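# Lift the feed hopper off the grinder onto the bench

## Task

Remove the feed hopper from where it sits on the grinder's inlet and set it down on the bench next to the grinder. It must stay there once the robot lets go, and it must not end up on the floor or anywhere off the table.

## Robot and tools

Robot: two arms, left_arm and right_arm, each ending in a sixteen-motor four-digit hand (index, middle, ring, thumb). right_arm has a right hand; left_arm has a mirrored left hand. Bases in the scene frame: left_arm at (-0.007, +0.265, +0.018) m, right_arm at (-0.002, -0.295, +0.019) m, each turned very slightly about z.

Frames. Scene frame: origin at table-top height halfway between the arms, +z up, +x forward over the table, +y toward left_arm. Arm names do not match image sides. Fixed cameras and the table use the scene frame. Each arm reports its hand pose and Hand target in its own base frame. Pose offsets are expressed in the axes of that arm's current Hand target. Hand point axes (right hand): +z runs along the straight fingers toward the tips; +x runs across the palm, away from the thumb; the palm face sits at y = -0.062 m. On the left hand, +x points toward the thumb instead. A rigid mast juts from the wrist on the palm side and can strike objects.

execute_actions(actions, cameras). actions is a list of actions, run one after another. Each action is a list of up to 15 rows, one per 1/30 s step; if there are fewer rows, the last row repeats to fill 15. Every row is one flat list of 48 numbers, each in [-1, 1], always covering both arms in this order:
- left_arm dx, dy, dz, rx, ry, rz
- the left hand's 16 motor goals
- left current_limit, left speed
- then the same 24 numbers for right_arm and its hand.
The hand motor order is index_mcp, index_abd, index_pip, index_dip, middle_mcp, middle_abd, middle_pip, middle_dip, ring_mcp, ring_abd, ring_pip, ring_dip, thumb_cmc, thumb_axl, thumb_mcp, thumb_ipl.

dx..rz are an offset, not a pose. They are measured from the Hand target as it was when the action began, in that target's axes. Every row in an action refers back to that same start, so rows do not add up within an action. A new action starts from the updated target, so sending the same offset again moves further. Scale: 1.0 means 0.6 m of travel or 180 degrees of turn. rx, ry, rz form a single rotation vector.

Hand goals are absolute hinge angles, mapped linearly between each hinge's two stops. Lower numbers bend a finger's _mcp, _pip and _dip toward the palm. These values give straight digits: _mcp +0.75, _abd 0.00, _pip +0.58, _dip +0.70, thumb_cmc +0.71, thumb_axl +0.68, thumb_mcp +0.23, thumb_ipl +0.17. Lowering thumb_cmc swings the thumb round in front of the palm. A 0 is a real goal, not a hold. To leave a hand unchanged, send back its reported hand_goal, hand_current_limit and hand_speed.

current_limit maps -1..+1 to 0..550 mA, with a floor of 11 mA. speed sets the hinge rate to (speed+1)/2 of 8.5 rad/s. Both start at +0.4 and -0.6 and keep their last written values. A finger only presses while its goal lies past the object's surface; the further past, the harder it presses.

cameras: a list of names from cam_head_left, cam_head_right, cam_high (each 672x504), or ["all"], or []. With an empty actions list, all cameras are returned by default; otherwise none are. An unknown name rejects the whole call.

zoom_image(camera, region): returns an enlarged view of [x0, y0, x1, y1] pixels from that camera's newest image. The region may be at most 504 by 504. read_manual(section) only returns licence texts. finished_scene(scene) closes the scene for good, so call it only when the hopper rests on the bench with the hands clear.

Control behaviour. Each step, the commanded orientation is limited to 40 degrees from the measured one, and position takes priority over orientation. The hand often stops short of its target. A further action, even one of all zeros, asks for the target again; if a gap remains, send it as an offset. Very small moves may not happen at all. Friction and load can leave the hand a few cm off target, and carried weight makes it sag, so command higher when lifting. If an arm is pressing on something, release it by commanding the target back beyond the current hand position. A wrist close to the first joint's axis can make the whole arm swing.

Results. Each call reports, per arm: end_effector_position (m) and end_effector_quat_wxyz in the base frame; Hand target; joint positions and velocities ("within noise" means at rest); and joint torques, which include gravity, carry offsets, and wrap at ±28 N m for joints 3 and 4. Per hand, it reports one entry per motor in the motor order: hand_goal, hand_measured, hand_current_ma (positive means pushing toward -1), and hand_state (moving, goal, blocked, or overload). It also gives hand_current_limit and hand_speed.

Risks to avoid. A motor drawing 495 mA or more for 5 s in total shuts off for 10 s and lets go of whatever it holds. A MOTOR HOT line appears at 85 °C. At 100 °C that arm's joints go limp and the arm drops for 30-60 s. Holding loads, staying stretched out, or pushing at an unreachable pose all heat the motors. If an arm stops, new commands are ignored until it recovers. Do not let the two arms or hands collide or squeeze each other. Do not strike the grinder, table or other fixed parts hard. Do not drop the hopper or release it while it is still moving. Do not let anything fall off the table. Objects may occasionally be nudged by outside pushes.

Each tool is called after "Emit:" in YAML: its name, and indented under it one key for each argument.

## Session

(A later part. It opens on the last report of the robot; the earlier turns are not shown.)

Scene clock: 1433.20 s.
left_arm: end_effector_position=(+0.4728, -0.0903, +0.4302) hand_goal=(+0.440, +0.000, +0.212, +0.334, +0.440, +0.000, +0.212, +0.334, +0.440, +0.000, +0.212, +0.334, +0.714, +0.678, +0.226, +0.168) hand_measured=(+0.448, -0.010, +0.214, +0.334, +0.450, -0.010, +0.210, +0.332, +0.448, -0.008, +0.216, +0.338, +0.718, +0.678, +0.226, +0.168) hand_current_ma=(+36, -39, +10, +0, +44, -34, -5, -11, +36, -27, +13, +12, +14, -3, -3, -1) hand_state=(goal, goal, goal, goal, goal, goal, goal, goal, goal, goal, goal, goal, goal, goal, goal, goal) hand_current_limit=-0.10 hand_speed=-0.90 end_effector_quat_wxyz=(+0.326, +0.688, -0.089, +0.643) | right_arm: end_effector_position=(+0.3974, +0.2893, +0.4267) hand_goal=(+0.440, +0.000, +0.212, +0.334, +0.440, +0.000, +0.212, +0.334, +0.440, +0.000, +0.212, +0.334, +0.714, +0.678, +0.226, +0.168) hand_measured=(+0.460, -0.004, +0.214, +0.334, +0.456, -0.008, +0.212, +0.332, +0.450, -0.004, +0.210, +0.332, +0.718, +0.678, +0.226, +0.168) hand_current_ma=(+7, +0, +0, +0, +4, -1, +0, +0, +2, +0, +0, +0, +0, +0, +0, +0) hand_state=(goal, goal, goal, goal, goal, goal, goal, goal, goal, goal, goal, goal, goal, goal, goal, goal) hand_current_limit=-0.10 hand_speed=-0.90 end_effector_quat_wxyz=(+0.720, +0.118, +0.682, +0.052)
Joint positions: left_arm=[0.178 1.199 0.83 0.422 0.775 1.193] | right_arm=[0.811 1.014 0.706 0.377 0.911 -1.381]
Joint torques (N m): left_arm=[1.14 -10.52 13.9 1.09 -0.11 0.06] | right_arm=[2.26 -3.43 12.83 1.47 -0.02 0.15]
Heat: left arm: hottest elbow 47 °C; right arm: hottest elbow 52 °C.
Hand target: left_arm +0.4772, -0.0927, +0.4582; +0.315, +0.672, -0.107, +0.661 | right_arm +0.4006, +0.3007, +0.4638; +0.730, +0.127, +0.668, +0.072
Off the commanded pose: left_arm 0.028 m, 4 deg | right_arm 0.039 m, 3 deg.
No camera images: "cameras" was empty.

Emit:
execute_actions:
  actions:
    - [[-0.0045,0.0145,0.004,0,0,0,0.42,0,0.212,0.333,0.42,0,0.212,0.333,0.42,0,0.212,0.333,0.714,0.678,0.226,0.168,-0.1,-0.9,0,0,0,0,0,0,0.42,0,0.212,0.333,0.42,0,0.212,0.333,0.42,0,0.212,0.333,0.714,0.678,0.226,0.168,-0.1,-0.9]]
  cameras: []

Emit:
execute_actions:
  actions:
    - [[0,0,0,0,0,0,0.36,0,0.212,0.333,0.36,0,0.212,0.333,0.36,0,0.212,0.333,0.714,0.678,0.226,0.168,-0.1,-0.9,0,0,0,0,0,0,0.36,0,0.212,0.333,0.36,0,0.212,0.333,0.36,0,0.212,0.333,0.714,0.678,0.226,0.168,-0.1,-0.9]]
  cameras: ["cam_high","cam_head_left"]

Emit:
zoom_image:
  camera: "cam_high"
  region: [280, 80, 480, 260]

Scene clock: 1444.27 s.
left_arm: end_effector_position=(+0.4748, -0.0927, +0.4306) hand_goal=(+0.420, +0.000, +0.212, +0.334, +0.420, +0.000, +0.212, +0.334, +0.420, +0.000, +0.212, +0.334, +0.714, +0.678, +0.226, +0.168) hand_measured=(+0.428, -0.010, +0.214, +0.334, +0.430, -0.010, +0.210, +0.332, +0.428, -0.008, +0.210, +0.330, +0.718, +0.678, +0.226, +0.168) hand_current_ma=(+37, -39, +10, +0, +45, -34, -5, -11, +39, -27, -9, -14, +14, -3, -3, -1) hand_state=(goal, goal, goal, goal, goal, goal, goal, goal, goal, goal, goal, goal, goal, goal, goal, goal) hand_current_limit=-0.10 hand_speed=-0.90 end_effector_quat_wxyz=(+0.320, +0.689, -0.086, +0.645) | right_arm: end_effector_position=(+0.3977, +0.2885, +0.4267) hand_goal=(+0.420, +0.000, +0.212, +0.334, +0.420, +0.000, +0.212, +0.334, +0.420, +0.000, +0.212, +0.334, +0.714, +0.678, +0.226, +0.168) hand_measured=(+0.444, -0.004, +0.216, +0.334, +0.440, -0.008, +0.214, +0.332, +0.434, -0.004, +0.212, +0.332, +0.718, +0.678, +0.226, +0.168) hand_current_ma=(+10, +0, +0, +0, +7, -1, +0, +0, +4, +0, +0, +0, +0, +0, +0, +0) hand_state=(blocked, goal, goal, goal, goal, goal, goal, goal, goal, goal, goal, goal, goal, goal, goal, goal) hand_current_limit=-0.10 hand_speed=-0.90 end_effector_quat_wxyz=(+0.720, +0.120, +0.682, +0.050)
Joint positions: left_arm=[0.168 1.195 0.83 0.416 0.751 1.2] | right_arm=[0.811 1.014 0.706 0.377 0.915 -1.381]
Joint torques (N m): left_arm=[0.15 -11.28 13.23 1.21 0.02 0.01] | right_arm=[2.37 -3.37 12.83 1.44 -0.17 0.14]
Heat: left arm: hottest elbow 49 °C; right arm: hottest elbow 52 °C.
Hand target: left_arm +0.4740, -0.1016, +0.4582; +0.315, +0.672, -0.107, +0.662 | right_arm +0.4006, +0.3007, +0.4638; +0.730, +0.127, +0.668, +0.072
Off the commanded pose: left_arm 0.029 m, 4 deg | right_arm 0.039 m, 3 deg.
No camera images: "cameras" was empty.

Scene clock: 1444.97 s.
left_arm: end_effector_position=(+0.4758, -0.0922, +0.4304) hand_goal=(+0.360, +0.000, +0.212, +0.334, +0.360, +0.000, +0.212, +0.334, +0.360, +0.000, +0.212, +0.334, +0.714, +0.678, +0.226, +0.168) hand_measured=(+0.368, -0.010, +0.214, +0.334, +0.378, -0.010, +0.212, +0.332, +0.410, -0.008, +0.218, +0.334, +0.718, +0.678, +0.226, +0.168) hand_current_ma=(+35, -39, +10, +0, +86, -34, -1, -9, +236, -27, +24, +0, +14, -3, -3, -1) hand_state=(goal, goal, goal, goal, goal, goal, goal, goal, blocked, goal, goal, goal, goal, goal, goal, goal) hand_current_limit=-0.10 hand_speed=-0.90 end_effector_quat_wxyz=(+0.317, +0.689, -0.084, +0.646) | right_arm: end_effector_position=(+0.3982, +0.2870, +0.4265) hand_goal=(+0.360, +0.000, +0.212, +0.334, +0.360, +0.000, +0.212, +0.334, +0.360, +0.000, +0.212, +0.334, +0.714, +0.678, +0.226, +0.168) hand_measured=(+0.408, -0.004, +0.222, +0.336, +0.406, -0.008, +0.218, +0.336, +0.400, -0.004, +0.218, +0.336, +0.718, +0.678, +0.226, +0.168) hand_current_ma=(+42, +0, +2, +0, +36, -1, +1, +0, +29, +0, +1, +0, +0, +0, +0, +0) hand_state=(blocked, goal, goal, goal, blocked, goal, goal, goal, blocked, goal, goal, goal, goal, goal, goal, goal) hand_current_limit=-0.10 hand_speed=-0.90 end_effector_quat_wxyz=(+0.720, +0.123, +0.682, +0.047)
Joint positions: left_arm=[0.168 1.195 0.83 0.414 0.744 1.202] | right_arm=[0.811 1.014 0.706 0.376 0.924 -1.381]
Joint torques (N m): left_arm=[0.21 -11.11 13.18 1.21 0.31 -0.01] | right_arm=[2.32 -3.31 12.79 1.48 -0.46 0.15]
Heat: left arm: hottest elbow 49 °C; right arm: hottest elbow 52 °C.
Hand target: left_arm +0.4741, -0.1014, +0.4582; +0.315, +0.672, -0.107, +0.662 | right_arm +0.4006, +0.3007, +0.4639; +0.730, +0.127, +0.668, +0.072
Off the commanded pose: left_arm 0.029 m, 4 deg | right_arm 0.040 m, 3 deg.
Images, in order (width x height): cam_head_left 672x504, cam_high 672x504.

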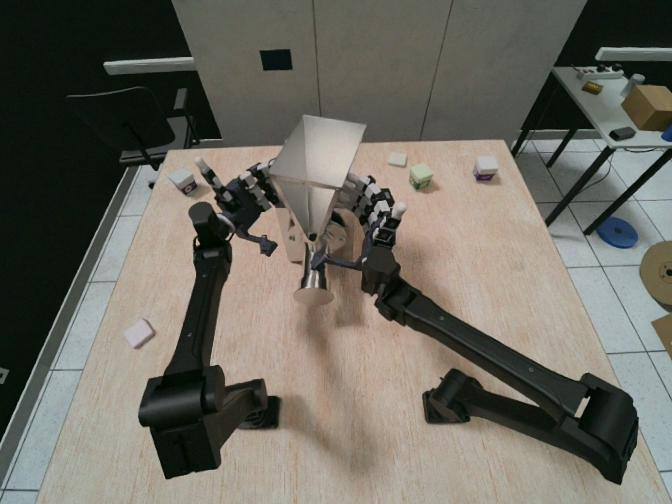

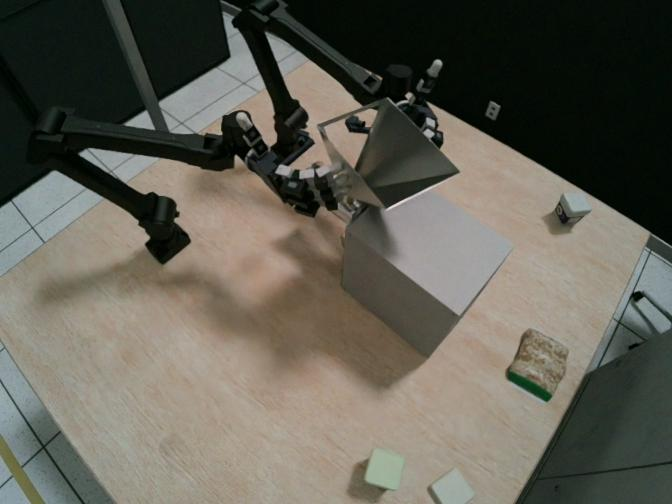

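Scaled by 2.520 from the camera's 672x504 image, which has a finer 960x720 frame.

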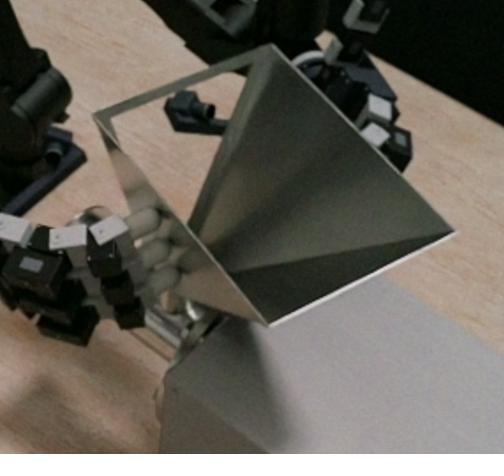

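Emit:
execute_actions:
  actions:
    - [[-0.0045,0.0145,0.004,0,0,0.033,0.36,0,0.212,0.333,0.36,0,0.212,0.333,0.36,0,0.212,0.333,0.714,0.678,0.226,0.168,-0.1,-0.9,0.004,0.0145,0.0045,0,0,0,0.3,0,0.212,0.333,0.3,0,0.212,0.333,0.3,0,0.212,0.333,0.714,0.678,0.226,0.168,-0.1,-0.9]]
    - [[0,0,0,0,0,0,0.3,0,0.212,0.333,0.3,0,0.212,0.333,0.3,0,0.212,0.333,0.714,0.678,0.226,0.168,0.1,-0.9,0.004,0.0145,0.0045,0,0,0,0.2,0,0.212,0.333,0.2,0,0.212,0.333,0.2,0,0.212,0.333,0.714,0.678,0.226,0.168,0.1,-0.9]]
    - [[0,0,0,0,0,0,0.25,0,0.212,0.333,0.25,0,0.212,0.333,0.25,0,0.212,0.333,0.714,0.678,0.226,0.168,0.1,-0.9,0,0,0,0,0,0,0.12,0,0.212,0.333,0.12,0,0.212,0.333,0.12,0,0.212,0.333,0.714,0.678,0.226,0.168,0.1,-0.9]]
  cameras: ["cam_high","cam_head_left"]

Emit:
zoom_image:
  camera: "cam_high"
  region: [280, 80, 480, 260]

Emit:
zoom_image:
  camera: "cam_head_left"
  region: [240, 100, 400, 260]

Scene clock: 1459.80 s.
left_arm: end_effector_position=(+0.4780, -0.0906, +0.4273) hand_goal=(+0.250, +0.000, +0.212, +0.334, +0.250, +0.000, +0.212, +0.334, +0.250, +0.000, +0.212, +0.334, +0.714, +0.678, +0.226, +0.168) hand_measured=(+0.310, +0.018, +0.212, +0.328, +0.300, +0.000, +0.220, +0.336, +0.284, -0.004, +0.218, +0.336, +0.718, +0.678, +0.226, +0.168) hand_current_ma=(+296, +69, +3, -20, +237, +1, +33, +8, +160, -13, +26, +6, +14, -3, -3, -1) hand_state=(blocked, goal, goal, goal, blocked, goal, goal, goal, blocked, goal, goal, goal, goal, goal, goal, goal) hand_current_limit=0.10 hand_speed=-0.90 end_effector_quat_wxyz=(+0.284, +0.691, -0.091, +0.659) | right_arm: end_effector_position=(+0.4096, +0.2816, +0.4246) hand_goal=(+0.120, +0.000, +0.212, +0.334, +0.120, +0.000, +0.212, +0.334, +0.120, +0.000, +0.212, +0.334, +0.714, +0.678, +0.226, +0.168) hand_measured=(+0.232, +0.002, +0.240, +0.344, +0.238, +0.004, +0.234, +0.344, +0.240, +0.008, +0.234, +0.340, +0.718, +0.678, +0.226, +0.168) hand_current_ma=(+214, +0, +12, +2, +233, +0, +8, +2, +243, +1, +8, +1, +0, +0, +0, +0) hand_state=(blocked, goal, blocked, goal, blocked, goal, blocked, goal, blocked, goal, blocked, goal, goal, goal, goal, goal) hand_current_limit=0.10 hand_speed=-0.90 end_effector_quat_wxyz=(+0.718, +0.144, +0.680, +0.022)
Joint positions: left_arm=[0.169 1.183 0.83 0.392 0.707 1.269] | right_arm=[0.807 1.045 0.726 0.378 0.983 -1.381]
Joint torques (N m): left_arm=[-0.73 -11.28 13.97 1.31 1.42 0.31] | right_arm=[4.13 -2.49 13.39 2.14 -1.8 0.14]
Heat: left arm: hottest elbow 50 °C; right arm: hottest elbow 54 °C.
Hand target: left_arm +0.4709, -0.1103, +0.4583; +0.281, +0.666, -0.141, +0.677 | right_arm +0.4076, +0.3182, +0.4646; +0.730, +0.127, +0.668, +0.072
Off the commanded pose: left_arm 0.037 m, 7 deg | right_arm 0.054 m, 6 deg.
Images, in order (width x height): cam_head_left 672x504, cam_high 672x504.

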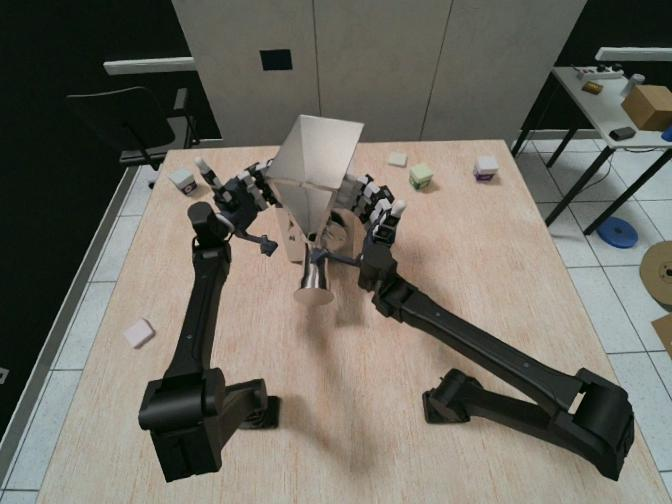

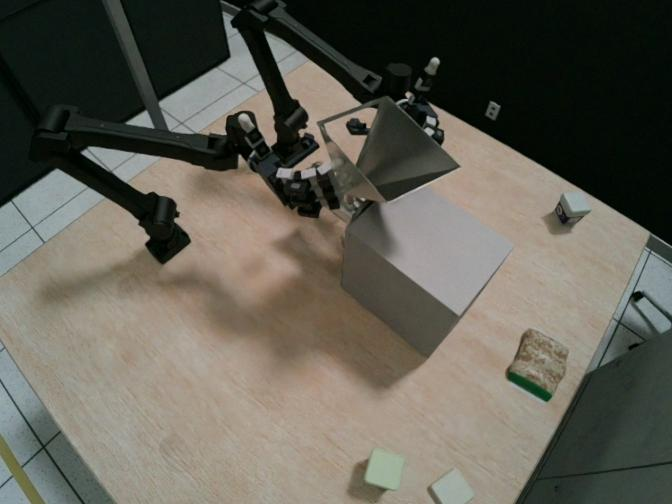

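Scaled by 2.520 from the camera's 672x504 image, which has a finer 960x720 frame.

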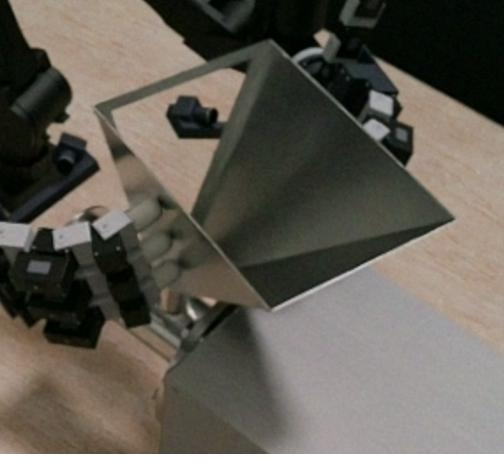

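Scaled by 3.150 from the camera's 672x504 image, which has a finer 960x720 frame.

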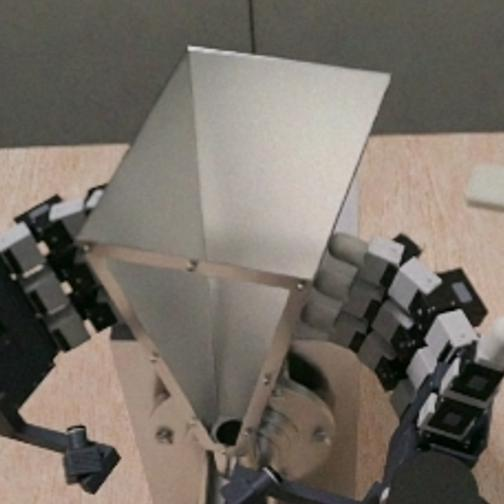

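Emit:
execute_actions:
  actions:
    - [[0.0478,0.0141,0.0038,0,0.02,0,0.22,0,0.212,0.333,0.22,0,0.212,0.333,0.2,0,0.212,0.333,0.714,0.678,0.226,0.168,0.1,-0.9,-0.0478,0.0141,0.0038,0,-0.02,0,0.1,0,0.212,0.333,0.1,0,0.212,0.333,0.1,0,0.212,0.333,0.714,0.678,0.226,0.168,0.1,-0.9]]
    - [[0.0478,0.0141,0.0038,0,0.02,0,0.2,0,0.212,0.333,0.2,0,0.212,0.333,0.17,0,0.212,0.333,0.714,0.678,0.226,0.168,0.2,-0.9,-0.0478,0.0141,0.0038,0,-0.02,0,0.08,0,0.212,0.333,0.08,0,0.212,0.333,0.08,0,0.212,0.333,0.714,0.678,0.226,0.168,0.2,-0.9]]
  cameras: ["cam_high","cam_head_left"]

Emit:
zoom_image:
  camera: "cam_high"
  region: [280, 80, 480, 260]

Emit:
zoom_image:
  camera: "cam_head_left"
  region: [240, 100, 400, 260]

Scene clock: 1476.70 s.
left_arm: end_effector_position=(+0.4827, -0.0871, +0.4333) hand_goal=(+0.200, +0.000, +0.212, +0.334, +0.200, +0.000, +0.212, +0.334, +0.170, +0.000, +0.212, +0.334, +0.714, +0.678, +0.226, +0.168) hand_measured=(+0.260, -0.030, +0.214, +0.328, +0.234, -0.018, +0.220, +0.336, +0.198, -0.018, +0.218, +0.336, +0.718, +0.678, +0.226, +0.168) hand_current_ma=(+297, -117, +10, -27, +162, -69, +29, +6, +131, -70, +26, +6, +14, -3, -3, -1) hand_state=(blocked, blocked, goal, goal, blocked, goal, goal, goal, blocked, goal, goal, goal, goal, goal, goal, goal) hand_current_limit=0.20 hand_speed=-0.90 end_effector_quat_wxyz=(+0.269, +0.683, -0.080, +0.674) | right_arm: end_effector_position=(+0.4100, +0.2802, +0.4361) hand_goal=(+0.080, +0.000, +0.212, +0.334, +0.080, +0.000, +0.212, +0.334, +0.080, +0.000, +0.212, +0.334, +0.714, +0.678, +0.226, +0.168) hand_measured=(+0.206, -0.052, +0.242, +0.342, +0.170, -0.020, +0.236, +0.344, +0.114, -0.008, +0.228, +0.342, +0.718, +0.678, +0.226, +0.168) hand_current_ma=(+269, -33, +15, +1, +139, -5, +9, +2, +22, -1, +5, +1, +0, +0, +0, +0) hand_state=(blocked, blocked, blocked, goal, blocked, goal, blocked, goal, blocked, goal, goal, goal, goal, goal, goal, goal) hand_current_limit=0.20 hand_speed=-0.90 end_effector_quat_wxyz=(+0.739, +0.122, +0.662, -0.020)
Joint positions: left_arm=[0.166 1.182 0.83 0.42 0.662 1.266] | right_arm=[0.807 1.053 0.728 0.501 1.009 -1.565]
Joint torques (N m): left_arm=[-1.96 -14.33 16.59 3.18 1.08 -0.57] | right_arm=[4.25 -4.19 16.55 3.08 -2.27 0.32]
Motor temperatures (°C): left_arm=[27 31 52 26 28 26] | right_arm=[24 28 60 26 37 27]
Heat: left arm: hottest elbow 52 °C; right arm: hottest elbow 60 °C.
Hand target: left_arm +0.4660, -0.1145, +0.5178; +0.289, +0.622, -0.124, +0.717 | right_arm +0.4058, +0.3183, +0.5247; +0.770, +0.131, +0.621, +0.064
Off the commanded pose: left_arm 0.090 m, 10 deg | right_arm 0.096 m, 11 deg.
Images, in order (width x height): cam_head_left 672x504, cam_high 672x504.

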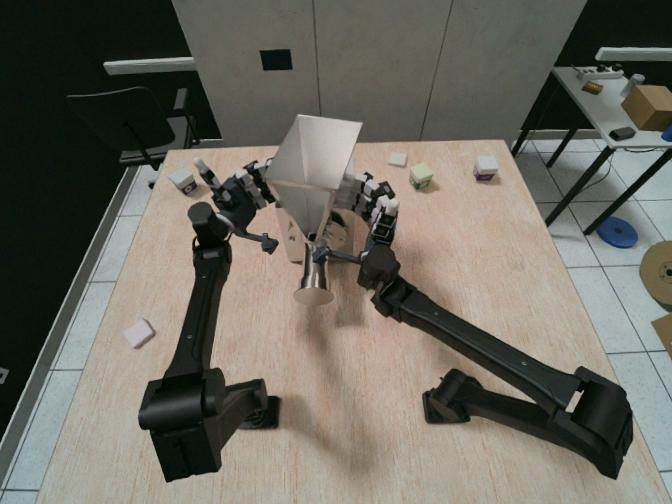

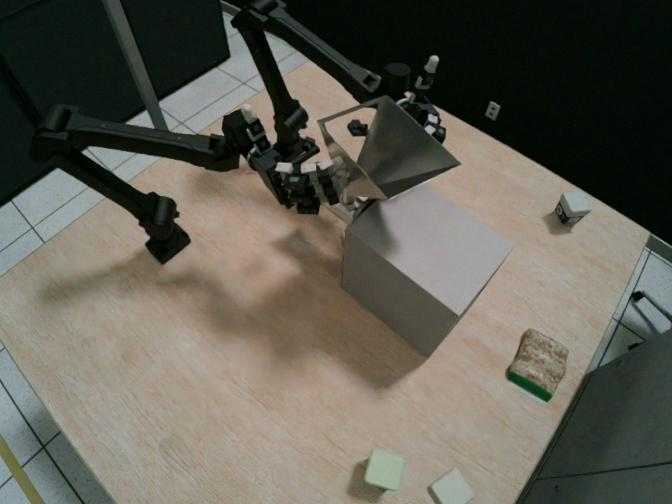

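Scaled by 2.520 from the camera's 672x504 image, which has a finer 960x720 frame.

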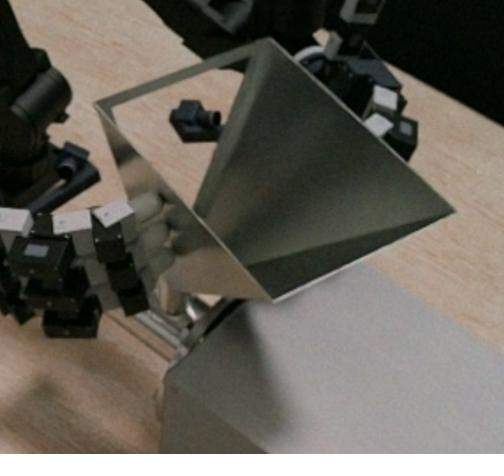

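Scaled by 3.150 from the camera's 672x504 image, which has a finer 960x720 frame.

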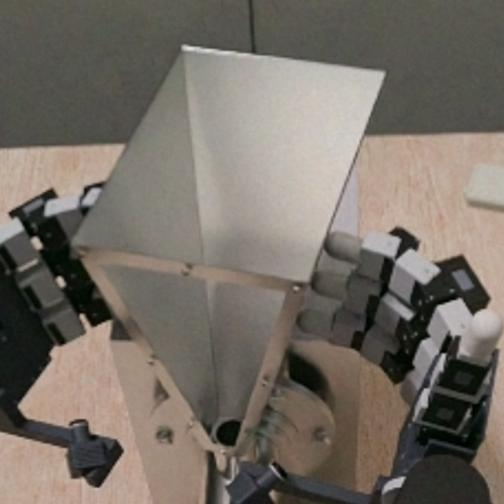

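Emit:
execute_actions:
  actions:
    - [[0.0319,0.0094,0.0025,0,0,0,0.18,0,0.212,0.333,0.14,0,0.212,0.333,0.1,0,0.212,0.333,0.714,0.678,0.226,0.168,0.2,-0.9,-0.0319,0.0094,0.0025,0,0,0.02,0.06,0,0.212,0.333,0.0,0,0.212,0.333,-0.05,0,0.212,0.333,0.714,0.678,0.226,0.168,0.2,-0.9]]
    - [[0.0319,0.0094,0.0025,0,0,0,0.16,0,0.212,0.333,0.12,0,0.212,0.333,0.08,0,0.212,0.333,0.714,0.678,0.226,0.168,0.2,-0.9,-0.0319,0.0094,0.0025,0,0,0.02,0.04,0,0.212,0.333,-0.05,0,0.212,0.333,-0.1,0,0.212,0.333,0.714,0.678,0.226,0.168,0.2,-0.9]]
  cameras: ["cam_high","cam_head_left"]

Emit:
zoom_image:
  camera: "cam_high"
  region: [280, 80, 480, 260]

Emit:
zoom_image:
  camera: "cam_head_left"
  region: [240, 100, 400, 260]

Scene clock: 1493.50 s.
left_arm: end_effector_position=(+0.4828, -0.0863, +0.4398) hand_goal=(+0.160, +0.000, +0.212, +0.334, +0.120, +0.000, +0.212, +0.334, +0.080, +0.000, +0.212, +0.334, +0.714, +0.678, +0.226, +0.168) hand_measured=(+0.236, -0.044, +0.220, +0.332, +0.218, -0.026, +0.220, +0.336, +0.192, -0.042, +0.226, +0.336, +0.718, +0.678, +0.226, +0.168) hand_current_ma=(+330, -172, +37, -4, +330, -99, +32, +6, +330, -161, +55, +6, +14, -3, -3, -1) hand_state=(blocked, blocked, goal, goal, blocked, blocked, goal, goal, blocked, blocked, goal, goal, goal, goal, goal, goal) hand_current_limit=0.20 hand_speed=-0.90 end_effector_quat_wxyz=(+0.266, +0.697, -0.071, +0.662) | right_arm: end_effector_position=(+0.4162, +0.2759, +0.4391) hand_goal=(+0.040, +0.000, +0.212, +0.334, -0.050, +0.000, +0.212, +0.334, -0.100, +0.000, +0.212, +0.334, +0.714, +0.678, +0.226, +0.168) hand_measured=(+0.152, -0.062, +0.242, +0.334, +0.104, -0.024, +0.238, +0.346, +0.032, -0.014, +0.238, +0.342, +0.718, +0.678, +0.226, +0.168) hand_current_ma=(+210, -46, +15, +0, +330, -7, +11, +2, +297, -2, +11, +1, +0, +0, +0, +0) hand_state=(blocked, blocked, blocked, goal, blocked, blocked, blocked, goal, blocked, goal, blocked, goal, goal, goal, goal, goal) hand_current_limit=0.20 hand_speed=-0.90 end_effector_quat_wxyz=(+0.731, +0.135, +0.668, -0.025)
Joint positions: left_arm=[0.166 1.157 0.851 0.33 0.65 1.276] | right_arm=[0.799 1.053 0.753 0.437 1.028 -1.524]
Joint torques (N m): left_arm=[-1.61 -16.38 19.55 2.43 1.85 -0.67] | right_arm=[5.3 -6.71 18.33 2.55 -2.68 1.05]
Motor temperatures (°C): left_arm=[27 31 55 26 28 26] | right_arm=[25 28 61 26 43 28]
Heat: left arm: hottest elbow 55 °C; right arm: hottest elbow 61 °C.
Hand target: left_arm +0.4598, -0.1152, +0.5575; +0.289, +0.622, -0.124, +0.718 | right_arm +0.4009, +0.3174, +0.5643; +0.765, +0.170, +0.611, +0.112
Off the commanded pose: left_arm 0.123 m, 13 deg | right_arm 0.133 m, 18 deg.
Images, in order (width x height): cam_head_left 672x504, cam_high 672x504.

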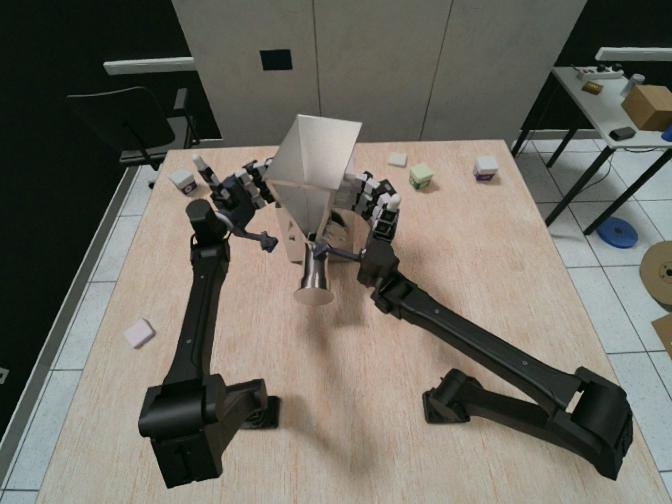

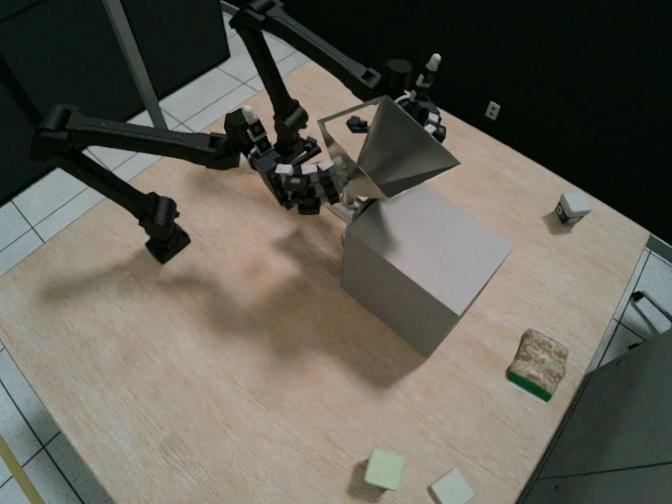

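Scaled by 2.520 from the camera's 672x504 image, which has a finer 960x720 frame.

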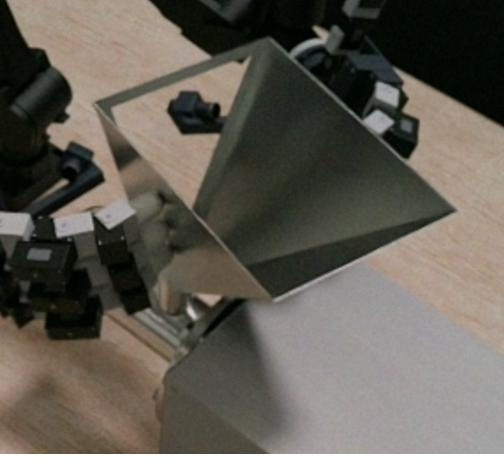

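Scaled by 3.150 from the camera's 672x504 image, which has a finer 960x720 frame.

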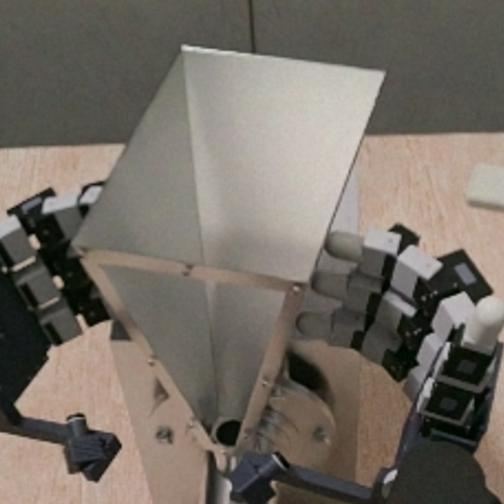

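Emit:
execute_actions:
  actions:
    - [[0,0.008,-0.032,0,0,0,0.16,0,0.212,0.333,0.12,0,0.212,0.333,0.08,0,0.212,0.333,0.714,0.678,0.226,0.168,0.2,-0.9,0,0.008,-0.032,0,0,0,0.04,0,0.212,0.333,-0.05,0,0.212,0.333,-0.1,0,0.212,0.333,0.714,0.678,0.226,0.168,0.2,-0.9]]
    - [[0,0.004,-0.032,0,0,0,0.16,0,0.212,0.333,0.12,0,0.212,0.333,0.08,0,0.212,0.333,0.714,0.678,0.226,0.168,0.2,-0.9,0,0.004,-0.032,0,0,0,0.04,0,0.212,0.333,-0.05,0,0.212,0.333,-0.1,0,0.212,0.333,0.714,0.678,0.226,0.168,0.2,-0.9]]
  cameras: ["cam_high","cam_head_left"]

Emit:
zoom_image:
  camera: "cam_high"
  region: [280, 80, 480, 260]

Emit:
zoom_image:
  camera: "cam_head_left"
  region: [240, 100, 400, 260]

Scene clock: 1512.47 s.
left_arm: end_effector_position=(+0.4599, -0.0738, +0.4674) hand_goal=(+0.160, +0.000, +0.212, +0.334, +0.120, +0.000, +0.212, +0.334, +0.080, +0.000, +0.212, +0.334, +0.714, +0.678, +0.226, +0.168) hand_measured=(+0.244, -0.050, +0.246, +0.344, +0.218, -0.026, +0.230, +0.338, +0.178, -0.044, +0.230, +0.340, +0.718, +0.678, +0.226, +0.168) hand_current_ma=(+330, -199, +149, +42, +330, -99, +73, +20, +330, -173, +75, +23, +14, -3, -3, -1) hand_state=(blocked, blocked, blocked, goal, blocked, blocked, goal, goal, blocked, blocked, goal, goal, goal, goal, goal, goal) hand_current_limit=0.20 hand_speed=-0.90 end_effector_quat_wxyz=(+0.256, +0.679, -0.080, +0.684) | right_arm: end_effector_position=(+0.4004, +0.2754, +0.4480) hand_goal=(+0.040, +0.000, +0.212, +0.334, -0.050, +0.000, +0.212, +0.334, -0.100, +0.000, +0.212, +0.334, +0.714, +0.678, +0.226, +0.168) hand_measured=(+0.134, -0.058, +0.248, +0.346, +0.082, -0.030, +0.242, +0.346, +0.006, -0.042, +0.246, +0.346, +0.718, +0.678, +0.226, +0.168) hand_current_ma=(+154, -41, +21, +3, +291, -11, +14, +2, +190, -22, +19, +2, +0, +0, +0, +0) hand_state=(blocked, blocked, blocked, goal, blocked, blocked, blocked, goal, blocked, blocked, blocked, goal, goal, goal, goal, goal) hand_current_limit=0.20 hand_speed=-0.90 end_effector_quat_wxyz=(+0.732, +0.150, +0.664, -0.037)
Joint positions: left_arm=[0.21 1.088 0.851 0.322 0.685 1.277] | right_arm=[0.851 1.028 0.753 0.443 1.117 -1.55]
Joint torques (N m): left_arm=[-1.08 -15.33 15.79 2.37 2.43 -0.79] | right_arm=[8.47 -6.59 16.2 3.66 -2.62 0.84]
Motor temperatures (°C): left_arm=[27 32 59 26 29 26] | right_arm=[25 28 76 26 49 29]
Heat: left arm: hottest elbow 59 °C; right arm: hottest elbow 76 °C.
Hand target: left_arm +0.4241, -0.1003, +0.5513; +0.289, +0.622, -0.124, +0.717 | right_arm +0.3638, +0.3288, +0.5596; +0.765, +0.170, +0.611, +0.112
Off the commanded pose: left_arm 0.095 m, 10 deg | right_arm 0.129 m, 19 deg.
Images, in order (width x height): cam_head_left 672x504, cam_high 672x504.

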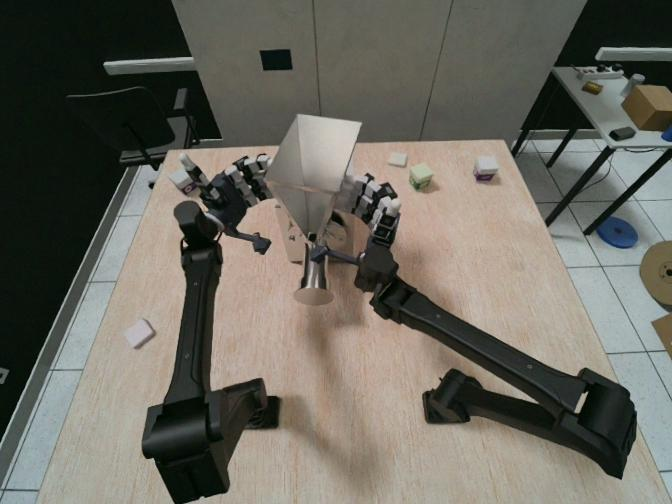

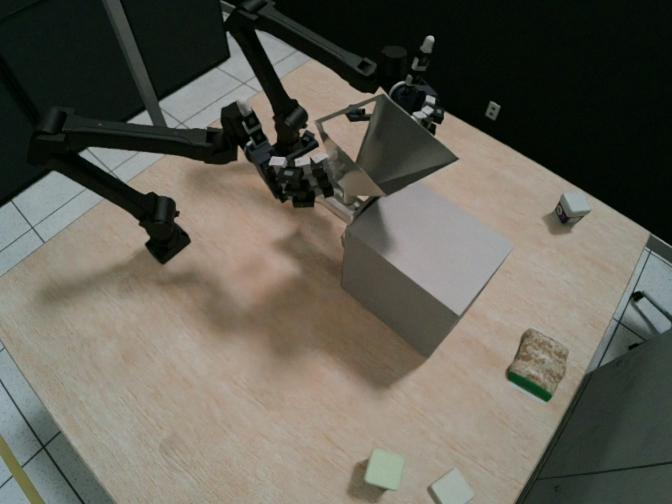

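Scaled by 2.520 from the camera's 672x504 image, which has a finer 960x720 frame.

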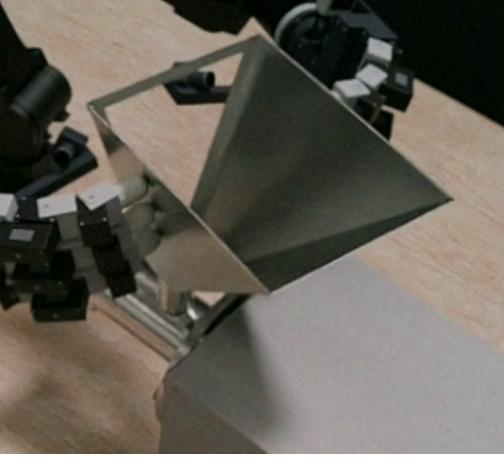

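Scaled by 3.150 from the camera's 672x504 image, which has a finer 960x720 frame.

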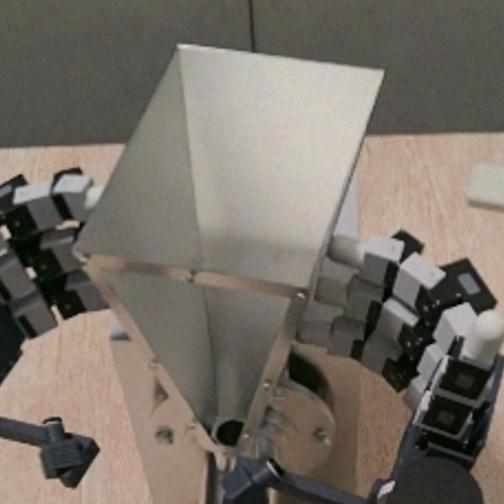

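Emit:
execute_actions:
  actions:
    - [[-0.03,-0.01,0,0,0,0,0.4,0,0.212,0.333,0.4,0,0.212,0.333,0.4,0,0.212,0.333,0.714,0.678,0.226,0.168,0.0,-0.8,0.05,-0.01,0,0,0,0,0.4,0,0.212,0.333,0.3,0,0.212,0.333,0.2,0,0.212,0.333,0.714,0.678,0.226,0.168,0.0,-0.8]]
    - [[-0.03,-0.05,0,0,0,0,0.6,0,0.212,0.333,0.6,0,0.212,0.333,0.6,0,0.212,0.333,0.714,0.678,0.226,0.168,0.0,-0.8,0.05,-0.05,0,0,0,0,0.6,0,0.212,0.333,0.6,0,0.212,0.333,0.6,0,0.212,0.333,0.714,0.678,0.226,0.168,0.0,-0.8]]
    - [[-0.05,-0.07,0,0,0,0,0.753,0,0.212,0.333,0.753,0,0.212,0.333,0.753,0,0.212,0.333,0.714,0.678,0.226,0.168,0.0,-0.8,0.06,-0.09,-0.03,0,0,0,0.753,0,0.212,0.333,0.753,0,0.212,0.333,0.753,0,0.212,0.333,0.714,0.678,0.226,0.168,0.0,-0.8]]
    - [[-0.07,-0.07,0,0,0,0,0.753,0,0.212,0.333,0.753,0,0.212,0.333,0.753,0,0.212,0.333,0.714,0.678,0.226,0.168,0.0,-0.8,0.07,-0.09,-0.05,0,0,0,0.753,0,0.212,0.333,0.753,0,0.212,0.333,0.753,0,0.212,0.333,0.714,0.678,0.226,0.168,0.0,-0.8]]
    - [[-0.07,-0.05,0,0,0,0,0.753,0,0.212,0.333,0.753,0,0.212,0.333,0.753,0,0.212,0.333,0.714,0.678,0.226,0.168,0.0,-0.8,0.06,-0.05,-0.05,0,0,0,0.753,0,0.212,0.333,0.753,0,0.212,0.333,0.753,0,0.212,0.333,0.714,0.678,0.226,0.168,0.0,-0.8]]
  cameras: ["all"]

Emit:
zoom_image:
  camera: "cam_head_left"
  region: [240, 100, 400, 260]

Emit:
zoom_image:
  camera: "cam_high"
  region: [280, 80, 480, 260]

Scene clock: 1534.03 s.
left_arm: end_effector_position=(+0.5153, -0.0219, +0.3659) hand_goal=(+0.754, +0.000, +0.212, +0.334, +0.754, +0.000, +0.212, +0.334, +0.754, +0.000, +0.212, +0.334, +0.714, +0.678, +0.226, +0.168) hand_measured=(+0.756, -0.010, +0.214, +0.332, +0.756, -0.010, +0.210, +0.330, +0.756, -0.002, +0.210, +0.332, +0.718, +0.678, +0.226, +0.168) hand_current_ma=(+6, -39, +7, -5, +7, -34, -7, -12, +10, -5, -5, -11, +12, -3, -3, -1) hand_state=(goal, goal, goal, goal, goal, goal, goal, goal, goal, goal, goal, goal, goal, goal, goal, goal) hand_current_limit=0.00 hand_speed=-0.80 end_effector_quat_wxyz=(+0.289, +0.633, -0.119, +0.709) | right_arm: end_effector_position=(+0.3249, +0.2405, +0.3226) hand_goal=(+0.754, +0.000, +0.212, +0.334, +0.754, +0.000, +0.212, +0.334, +0.754, +0.000, +0.212, +0.334, +0.714, +0.678, +0.226, +0.168) hand_measured=(+0.756, -0.008, +0.214, +0.336, +0.758, -0.008, +0.210, +0.332, +0.758, -0.010, +0.212, +0.332, +0.718, +0.678, +0.226, +0.168) hand_current_ma=(+0, -1, +0, +0, +0, -1, +0, +0, +0, -1, +0, +0, +0, +0, +0, +0) hand_state=(goal, goal, goal, goal, goal, goal, goal, goal, goal, goal, goal, goal, goal, goal, goal, goal) hand_current_limit=0.00 hand_speed=-0.80 end_effector_quat_wxyz=(+0.764, +0.177, +0.610, +0.112)
Joint positions: left_arm=[0.308 1.512 0.851 0.928 0.863 1.164] | right_arm=[0.893 1.19 0.289 1.265 1 -1.453]
Joint torques (N m): left_arm=[1.73 -13.57 10.25 1.85 -0.08 -0.18] | right_arm=[2.55 -2.32 5.35 1.94 -0.13 -0.06]
Motor temperatures (°C): left_arm=[27 32 58 26 31 26] | right_arm=[25 29 77 26 51 29]
Heat: left arm: hottest elbow 58 °C; right arm: hottest elbow 77 °C.
Hand target: left_arm +0.5184, -0.0190, +0.3795; +0.289, +0.622, -0.124, +0.718 | right_arm +0.3211, +0.2449, +0.3192; +0.765, +0.170, +0.611, +0.112
Off the commanded pose: left_arm 0.014 m, 2 deg | right_arm 0.007 m, 1 deg.

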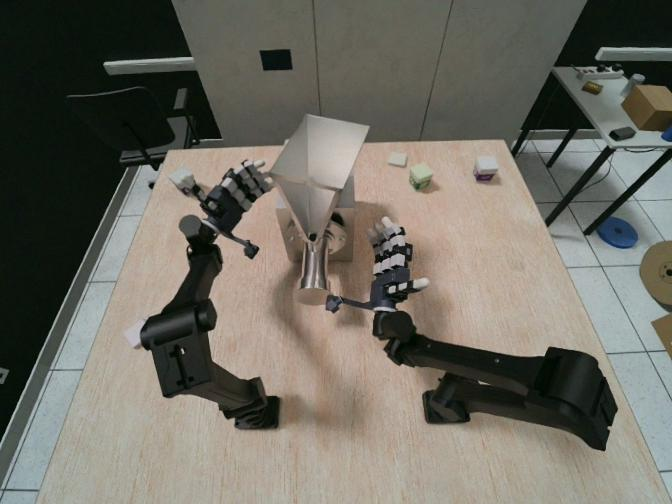

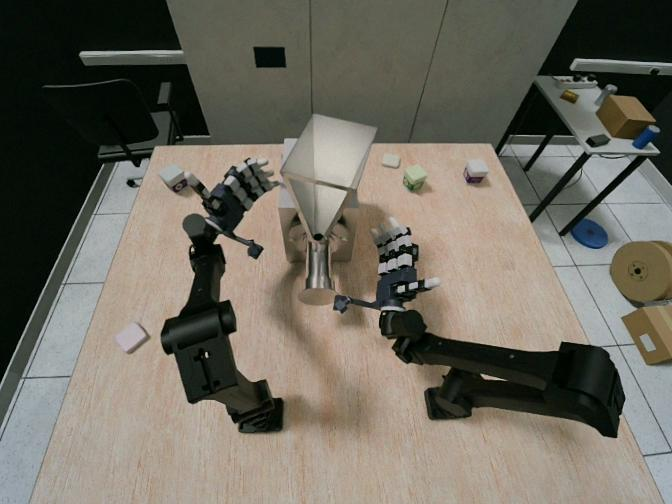

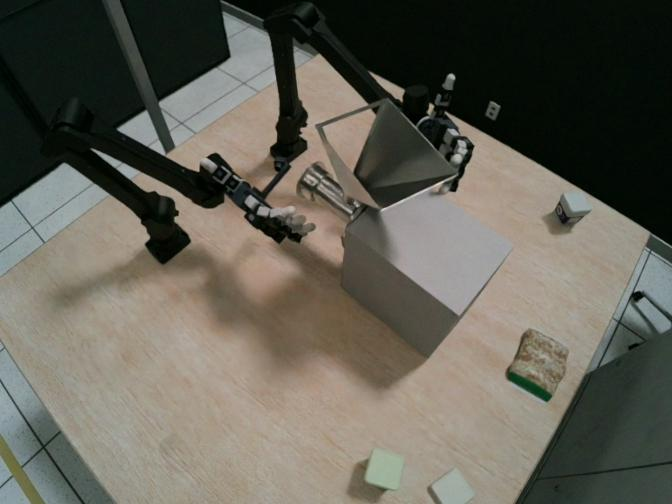

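Scaled by 3.150 from the camera's 672x504 image, which has a finer 960x720 frame.

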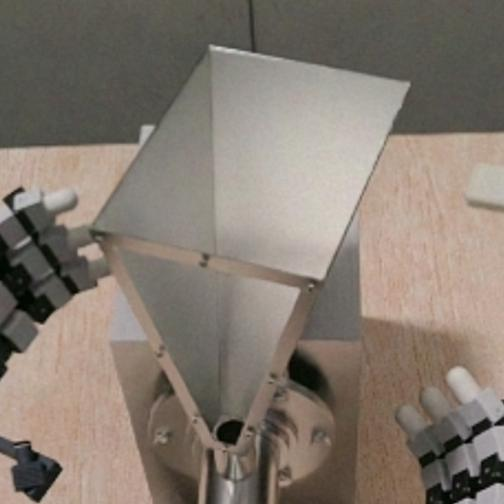

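Scaled by 2.520 from the camera's 672x504 image, which has a finer 960x720 frame.

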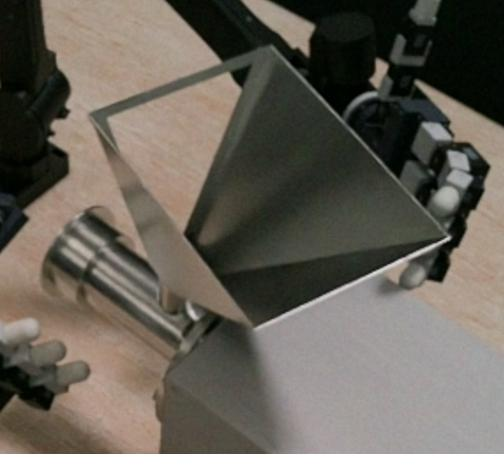

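Emit:
zoom_image:
  camera: "cam_high"
  region: [310, 160, 400, 250]

Emit:
zoom_image:
  camera: "cam_head_left"
  region: [280, 210, 350, 310]

Scaled by 5.600 from the camera's 672x504 image, which has a finer 960x720 frame.

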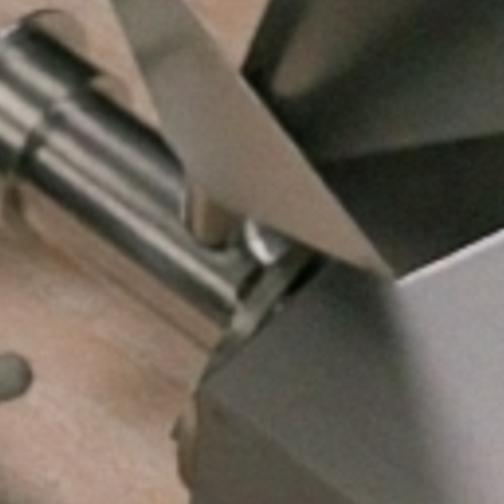

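Scaled by 5.040 from the camera's 672x504 image, which has a finer 960x720 frame.

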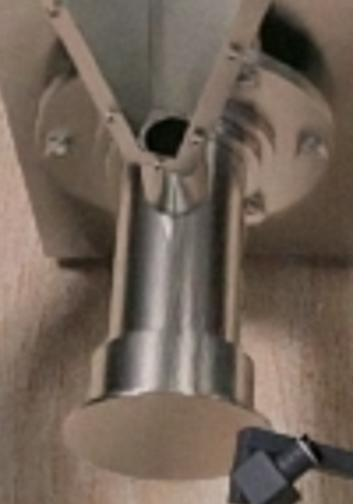

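Emit:
execute_actions:
  actions:
    - [[0.0255,0.0367,-0.0087,-0.0054,-0.0182,-0.0008,0.753,0,0.212,0.333,0.753,0,0.212,0.333,0.753,0,0.212,0.333,0.714,0.678,0.226,0.168,0.0,-0.8,-0.0408,0.0343,0.0227,0.0087,0.0156,-0.0186,0.753,0,0.212,0.333,0.753,0,0.212,0.333,0.753,0,0.212,0.333,0.714,0.678,0.226,0.168,0.0,-0.8]]
    - [[0.0255,0.0367,-0.0087,0,0,0,0.753,0,0.212,0.333,0.753,0,0.212,0.333,0.753,0,0.212,0.333,0.714,0.678,0.226,0.168,0.0,-0.8,-0.0408,0.0343,0.0227,0,0,0,0.753,0,0.212,0.333,0.753,0,0.212,0.333,0.753,0,0.212,0.333,0.714,0.678,0.226,0.168,0.0,-0.8]]
  cameras: ["cam_high","cam_head_left"]

Scene clock: 1630.60 s.
left_arm: end_effector_position=(+0.4818, -0.0376, +0.4198) hand_goal=(+0.754, +0.000, +0.212, +0.334, +0.754, +0.000, +0.212, +0.334, +0.754, +0.000, +0.212, +0.334, +0.714, +0.678, +0.226, +0.168) hand_measured=(+0.756, -0.010, +0.214, +0.332, +0.756, -0.010, +0.210, +0.330, +0.760, -0.002, +0.216, +0.336, +0.718, +0.678, +0.226, +0.168) hand_current_ma=(+6, -39, +7, -5, +7, -34, -7, -12, +23, -6, +12, +8, +12, -3, -3, -1) hand_state=(goal, goal, goal, goal, goal, goal, goal, goal, goal, goal, goal, goal, goal, goal, goal, goal) hand_current_limit=0.00 hand_speed=-0.80 end_effector_quat_wxyz=(+0.294, +0.637, -0.134, +0.700) | right_arm: end_effector_position=(+0.3355, +0.2535, +0.3537) hand_goal=(+0.754, +0.000, +0.212, +0.334, +0.754, +0.000, +0.212, +0.334, +0.754, +0.000, +0.212, +0.334, +0.714, +0.678, +0.226, +0.168) hand_measured=(+0.756, -0.008, +0.214, +0.336, +0.758, -0.008, +0.210, +0.332, +0.758, -0.010, +0.212, +0.332, +0.718, +0.678, +0.226, +0.168) hand_current_ma=(+0, -1, +0, +0, +0, -1, +0, +0, +0, -1, +0, +0, +0, +0, +0, +0) hand_state=(goal, goal, goal, goal, goal, goal, goal, goal, goal, goal, goal, goal, goal, goal, goal, goal) hand_current_limit=0.00 hand_speed=-0.80 end_effector_quat_wxyz=(+0.744, +0.144, +0.649, +0.063)
Joint positions: left_arm=[0.303 1.333 0.851 0.727 0.894 1.188] | right_arm=[0.903 0.983 0.392 0.818 1.026 -1.462]
Joint torques (N m): left_arm=[1.2 -11.4 8.94 0.91 -0.36 0.12] | right_arm=[1.96 -2.2 11.07 1.17 -0.17 0.19]
Motor temperatures (°C): left_arm=[27 32 47 26 27 26] | right_arm=[25 28 48 26 38 28]
Heat: left arm: hottest elbow 47 °C; right arm: hottest elbow 48 °C.
Hand target: left_arm +0.4834, -0.0410, +0.4152; +0.291, +0.640, -0.137, +0.698 | right_arm +0.3401, +0.2622, +0.3839; +0.750, +0.160, +0.636, +0.085
Off the commanded pose: left_arm 0.006 m, 1 deg | right_arm 0.032 m, 4 deg.
Images, in order (width x height): cam_head_left 672x504, cam_high 672x504.

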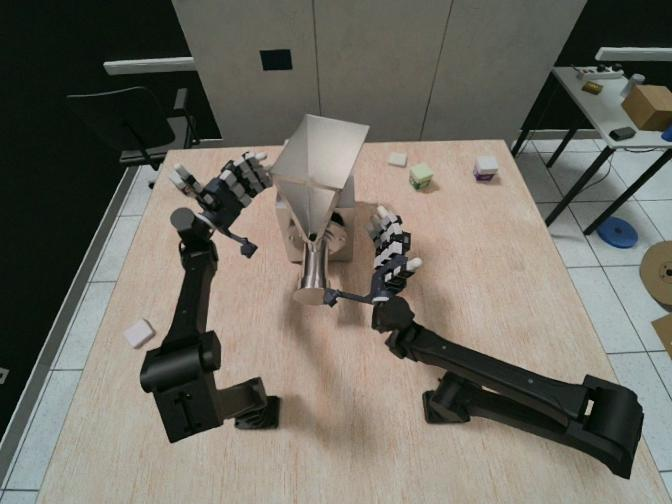

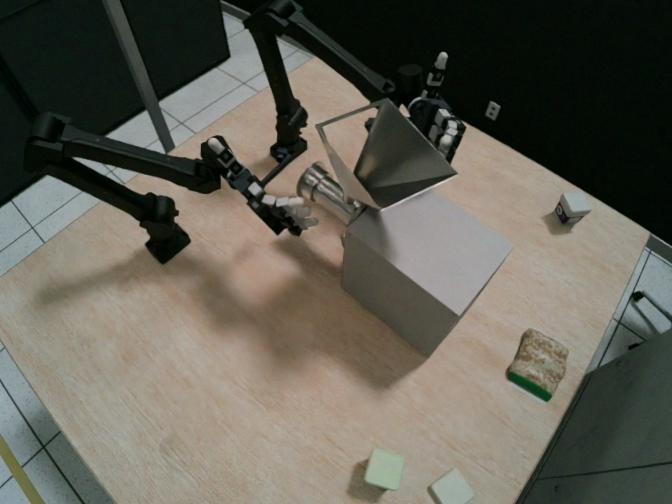

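Emit:
execute_actions:
  actions:
    - [[-0.0005,0.0338,-0.0105,0,0,0,0.7,0,0.212,0.333,0.7,0,0.212,0.333,0.7,0,0.212,0.333,0.714,0.678,0.226,0.168,0.0,-0.8,-0.0393,0.0378,0.0203,0,0,0,0.7,0,0.212,0.333,0.7,0,0.212,0.333,0.7,0,0.212,0.333,0.714,0.678,0.226,0.168,0.0,-0.8]]
    - [[-0.0005,0.0338,-0.0105,0,0,0,0.65,0,0.212,0.333,0.65,0,0.212,0.333,0.65,0,0.212,0.333,0.714,0.678,0.226,0.168,0.0,-0.8,-0.0393,0.0378,0.0203,0,0,0,0.65,0,0.212,0.333,0.65,0,0.212,0.333,0.65,0,0.212,0.333,0.714,0.678,0.226,0.168,0.0,-0.8]]
  cameras: ["cam_high","cam_head_left"]

Emit:
zoom_image:
  camera: "cam_high"
  region: [280, 80, 480, 260]

Scene clock: 1653.83 s.
left_arm: end_effector_position=(+0.4504, -0.0629, +0.4240) hand_goal=(+0.650, +0.000, +0.212, +0.334, +0.650, +0.000, +0.212, +0.334, +0.650, +0.000, +0.212, +0.334, +0.714, +0.678, +0.226, +0.168) hand_measured=(+0.656, -0.010, +0.214, +0.332, +0.656, -0.010, +0.210, +0.330, +0.656, -0.002, +0.214, +0.336, +0.718, +0.678, +0.226, +0.168) hand_current_ma=(+21, -39, +7, -5, +26, -34, -7, -12, +21, -6, +11, +8, +12, -3, -3, -1) hand_state=(goal, goal, goal, goal, goal, goal, goal, goal, goal, goal, goal, goal, goal, goal, goal, goal) hand_current_limit=0.00 hand_speed=-0.80 end_effector_quat_wxyz=(+0.295, +0.638, -0.134, +0.699) | right_arm: end_effector_position=(+0.3553, +0.2788, +0.4124) hand_goal=(+0.650, +0.000, +0.212, +0.334, +0.650, +0.000, +0.212, +0.334, +0.650, +0.000, +0.212, +0.334, +0.714, +0.678, +0.226, +0.168) hand_measured=(+0.658, -0.008, +0.214, +0.336, +0.658, -0.008, +0.210, +0.332, +0.658, -0.010, +0.212, +0.332, +0.718, +0.678, +0.226, +0.168) hand_current_ma=(+1, -1, +0, +0, +1, -1, +0, +0, +1, -1, +0, +0, +0, +0, +0, +0) hand_state=(goal, goal, goal, goal, goal, goal, goal, goal, goal, goal, goal, goal, goal, goal, goal, goal) hand_current_limit=0.00 hand_speed=-0.80 end_effector_quat_wxyz=(+0.744, +0.143, +0.650, +0.062)
Joint positions: left_arm=[0.264 1.222 0.77 0.684 0.856 1.201] | right_arm=[0.903 0.98 0.568 0.634 1.025 -1.461]
Joint torques (N m): left_arm=[1.08 -10.4 8.68 0.95 -0.34 0.1] | right_arm=[1.79 -2.9 12 1.18 -0.17 0.23]
Heat: left arm: hottest elbow 45 °C; right arm: hottest elbow 50 °C.
Hand target: left_arm +0.4496, -0.0661, +0.4201; +0.291, +0.640, -0.137, +0.698 | right_arm +0.3591, +0.2857, +0.4467; +0.750, +0.160, +0.636, +0.085
Off the commanded pose: left_arm 0.005 m, 1 deg | right_arm 0.035 m, 4 deg.
Images, in order (width x height): cam_head_left 672x504, cam_high 672x504.

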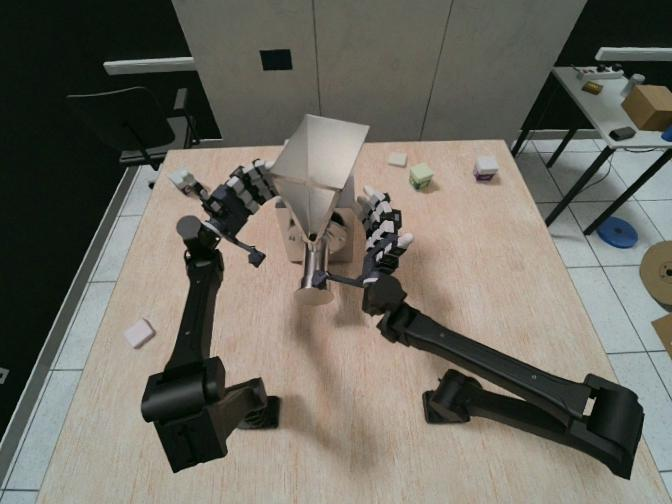

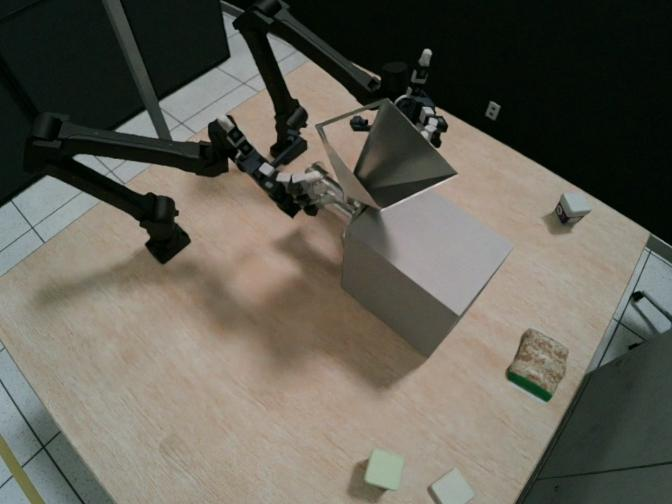

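Scaled by 2.520 from the camera's 672x504 image, which has a finer 960x720 frame.

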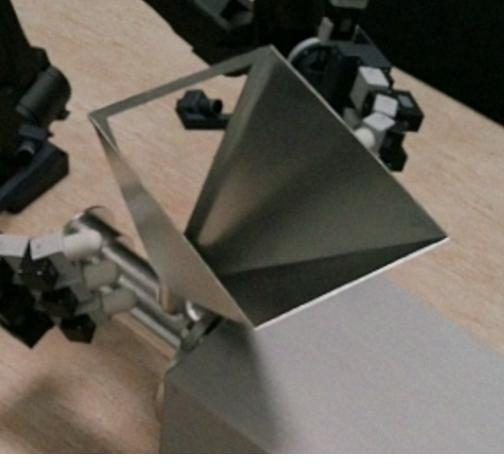

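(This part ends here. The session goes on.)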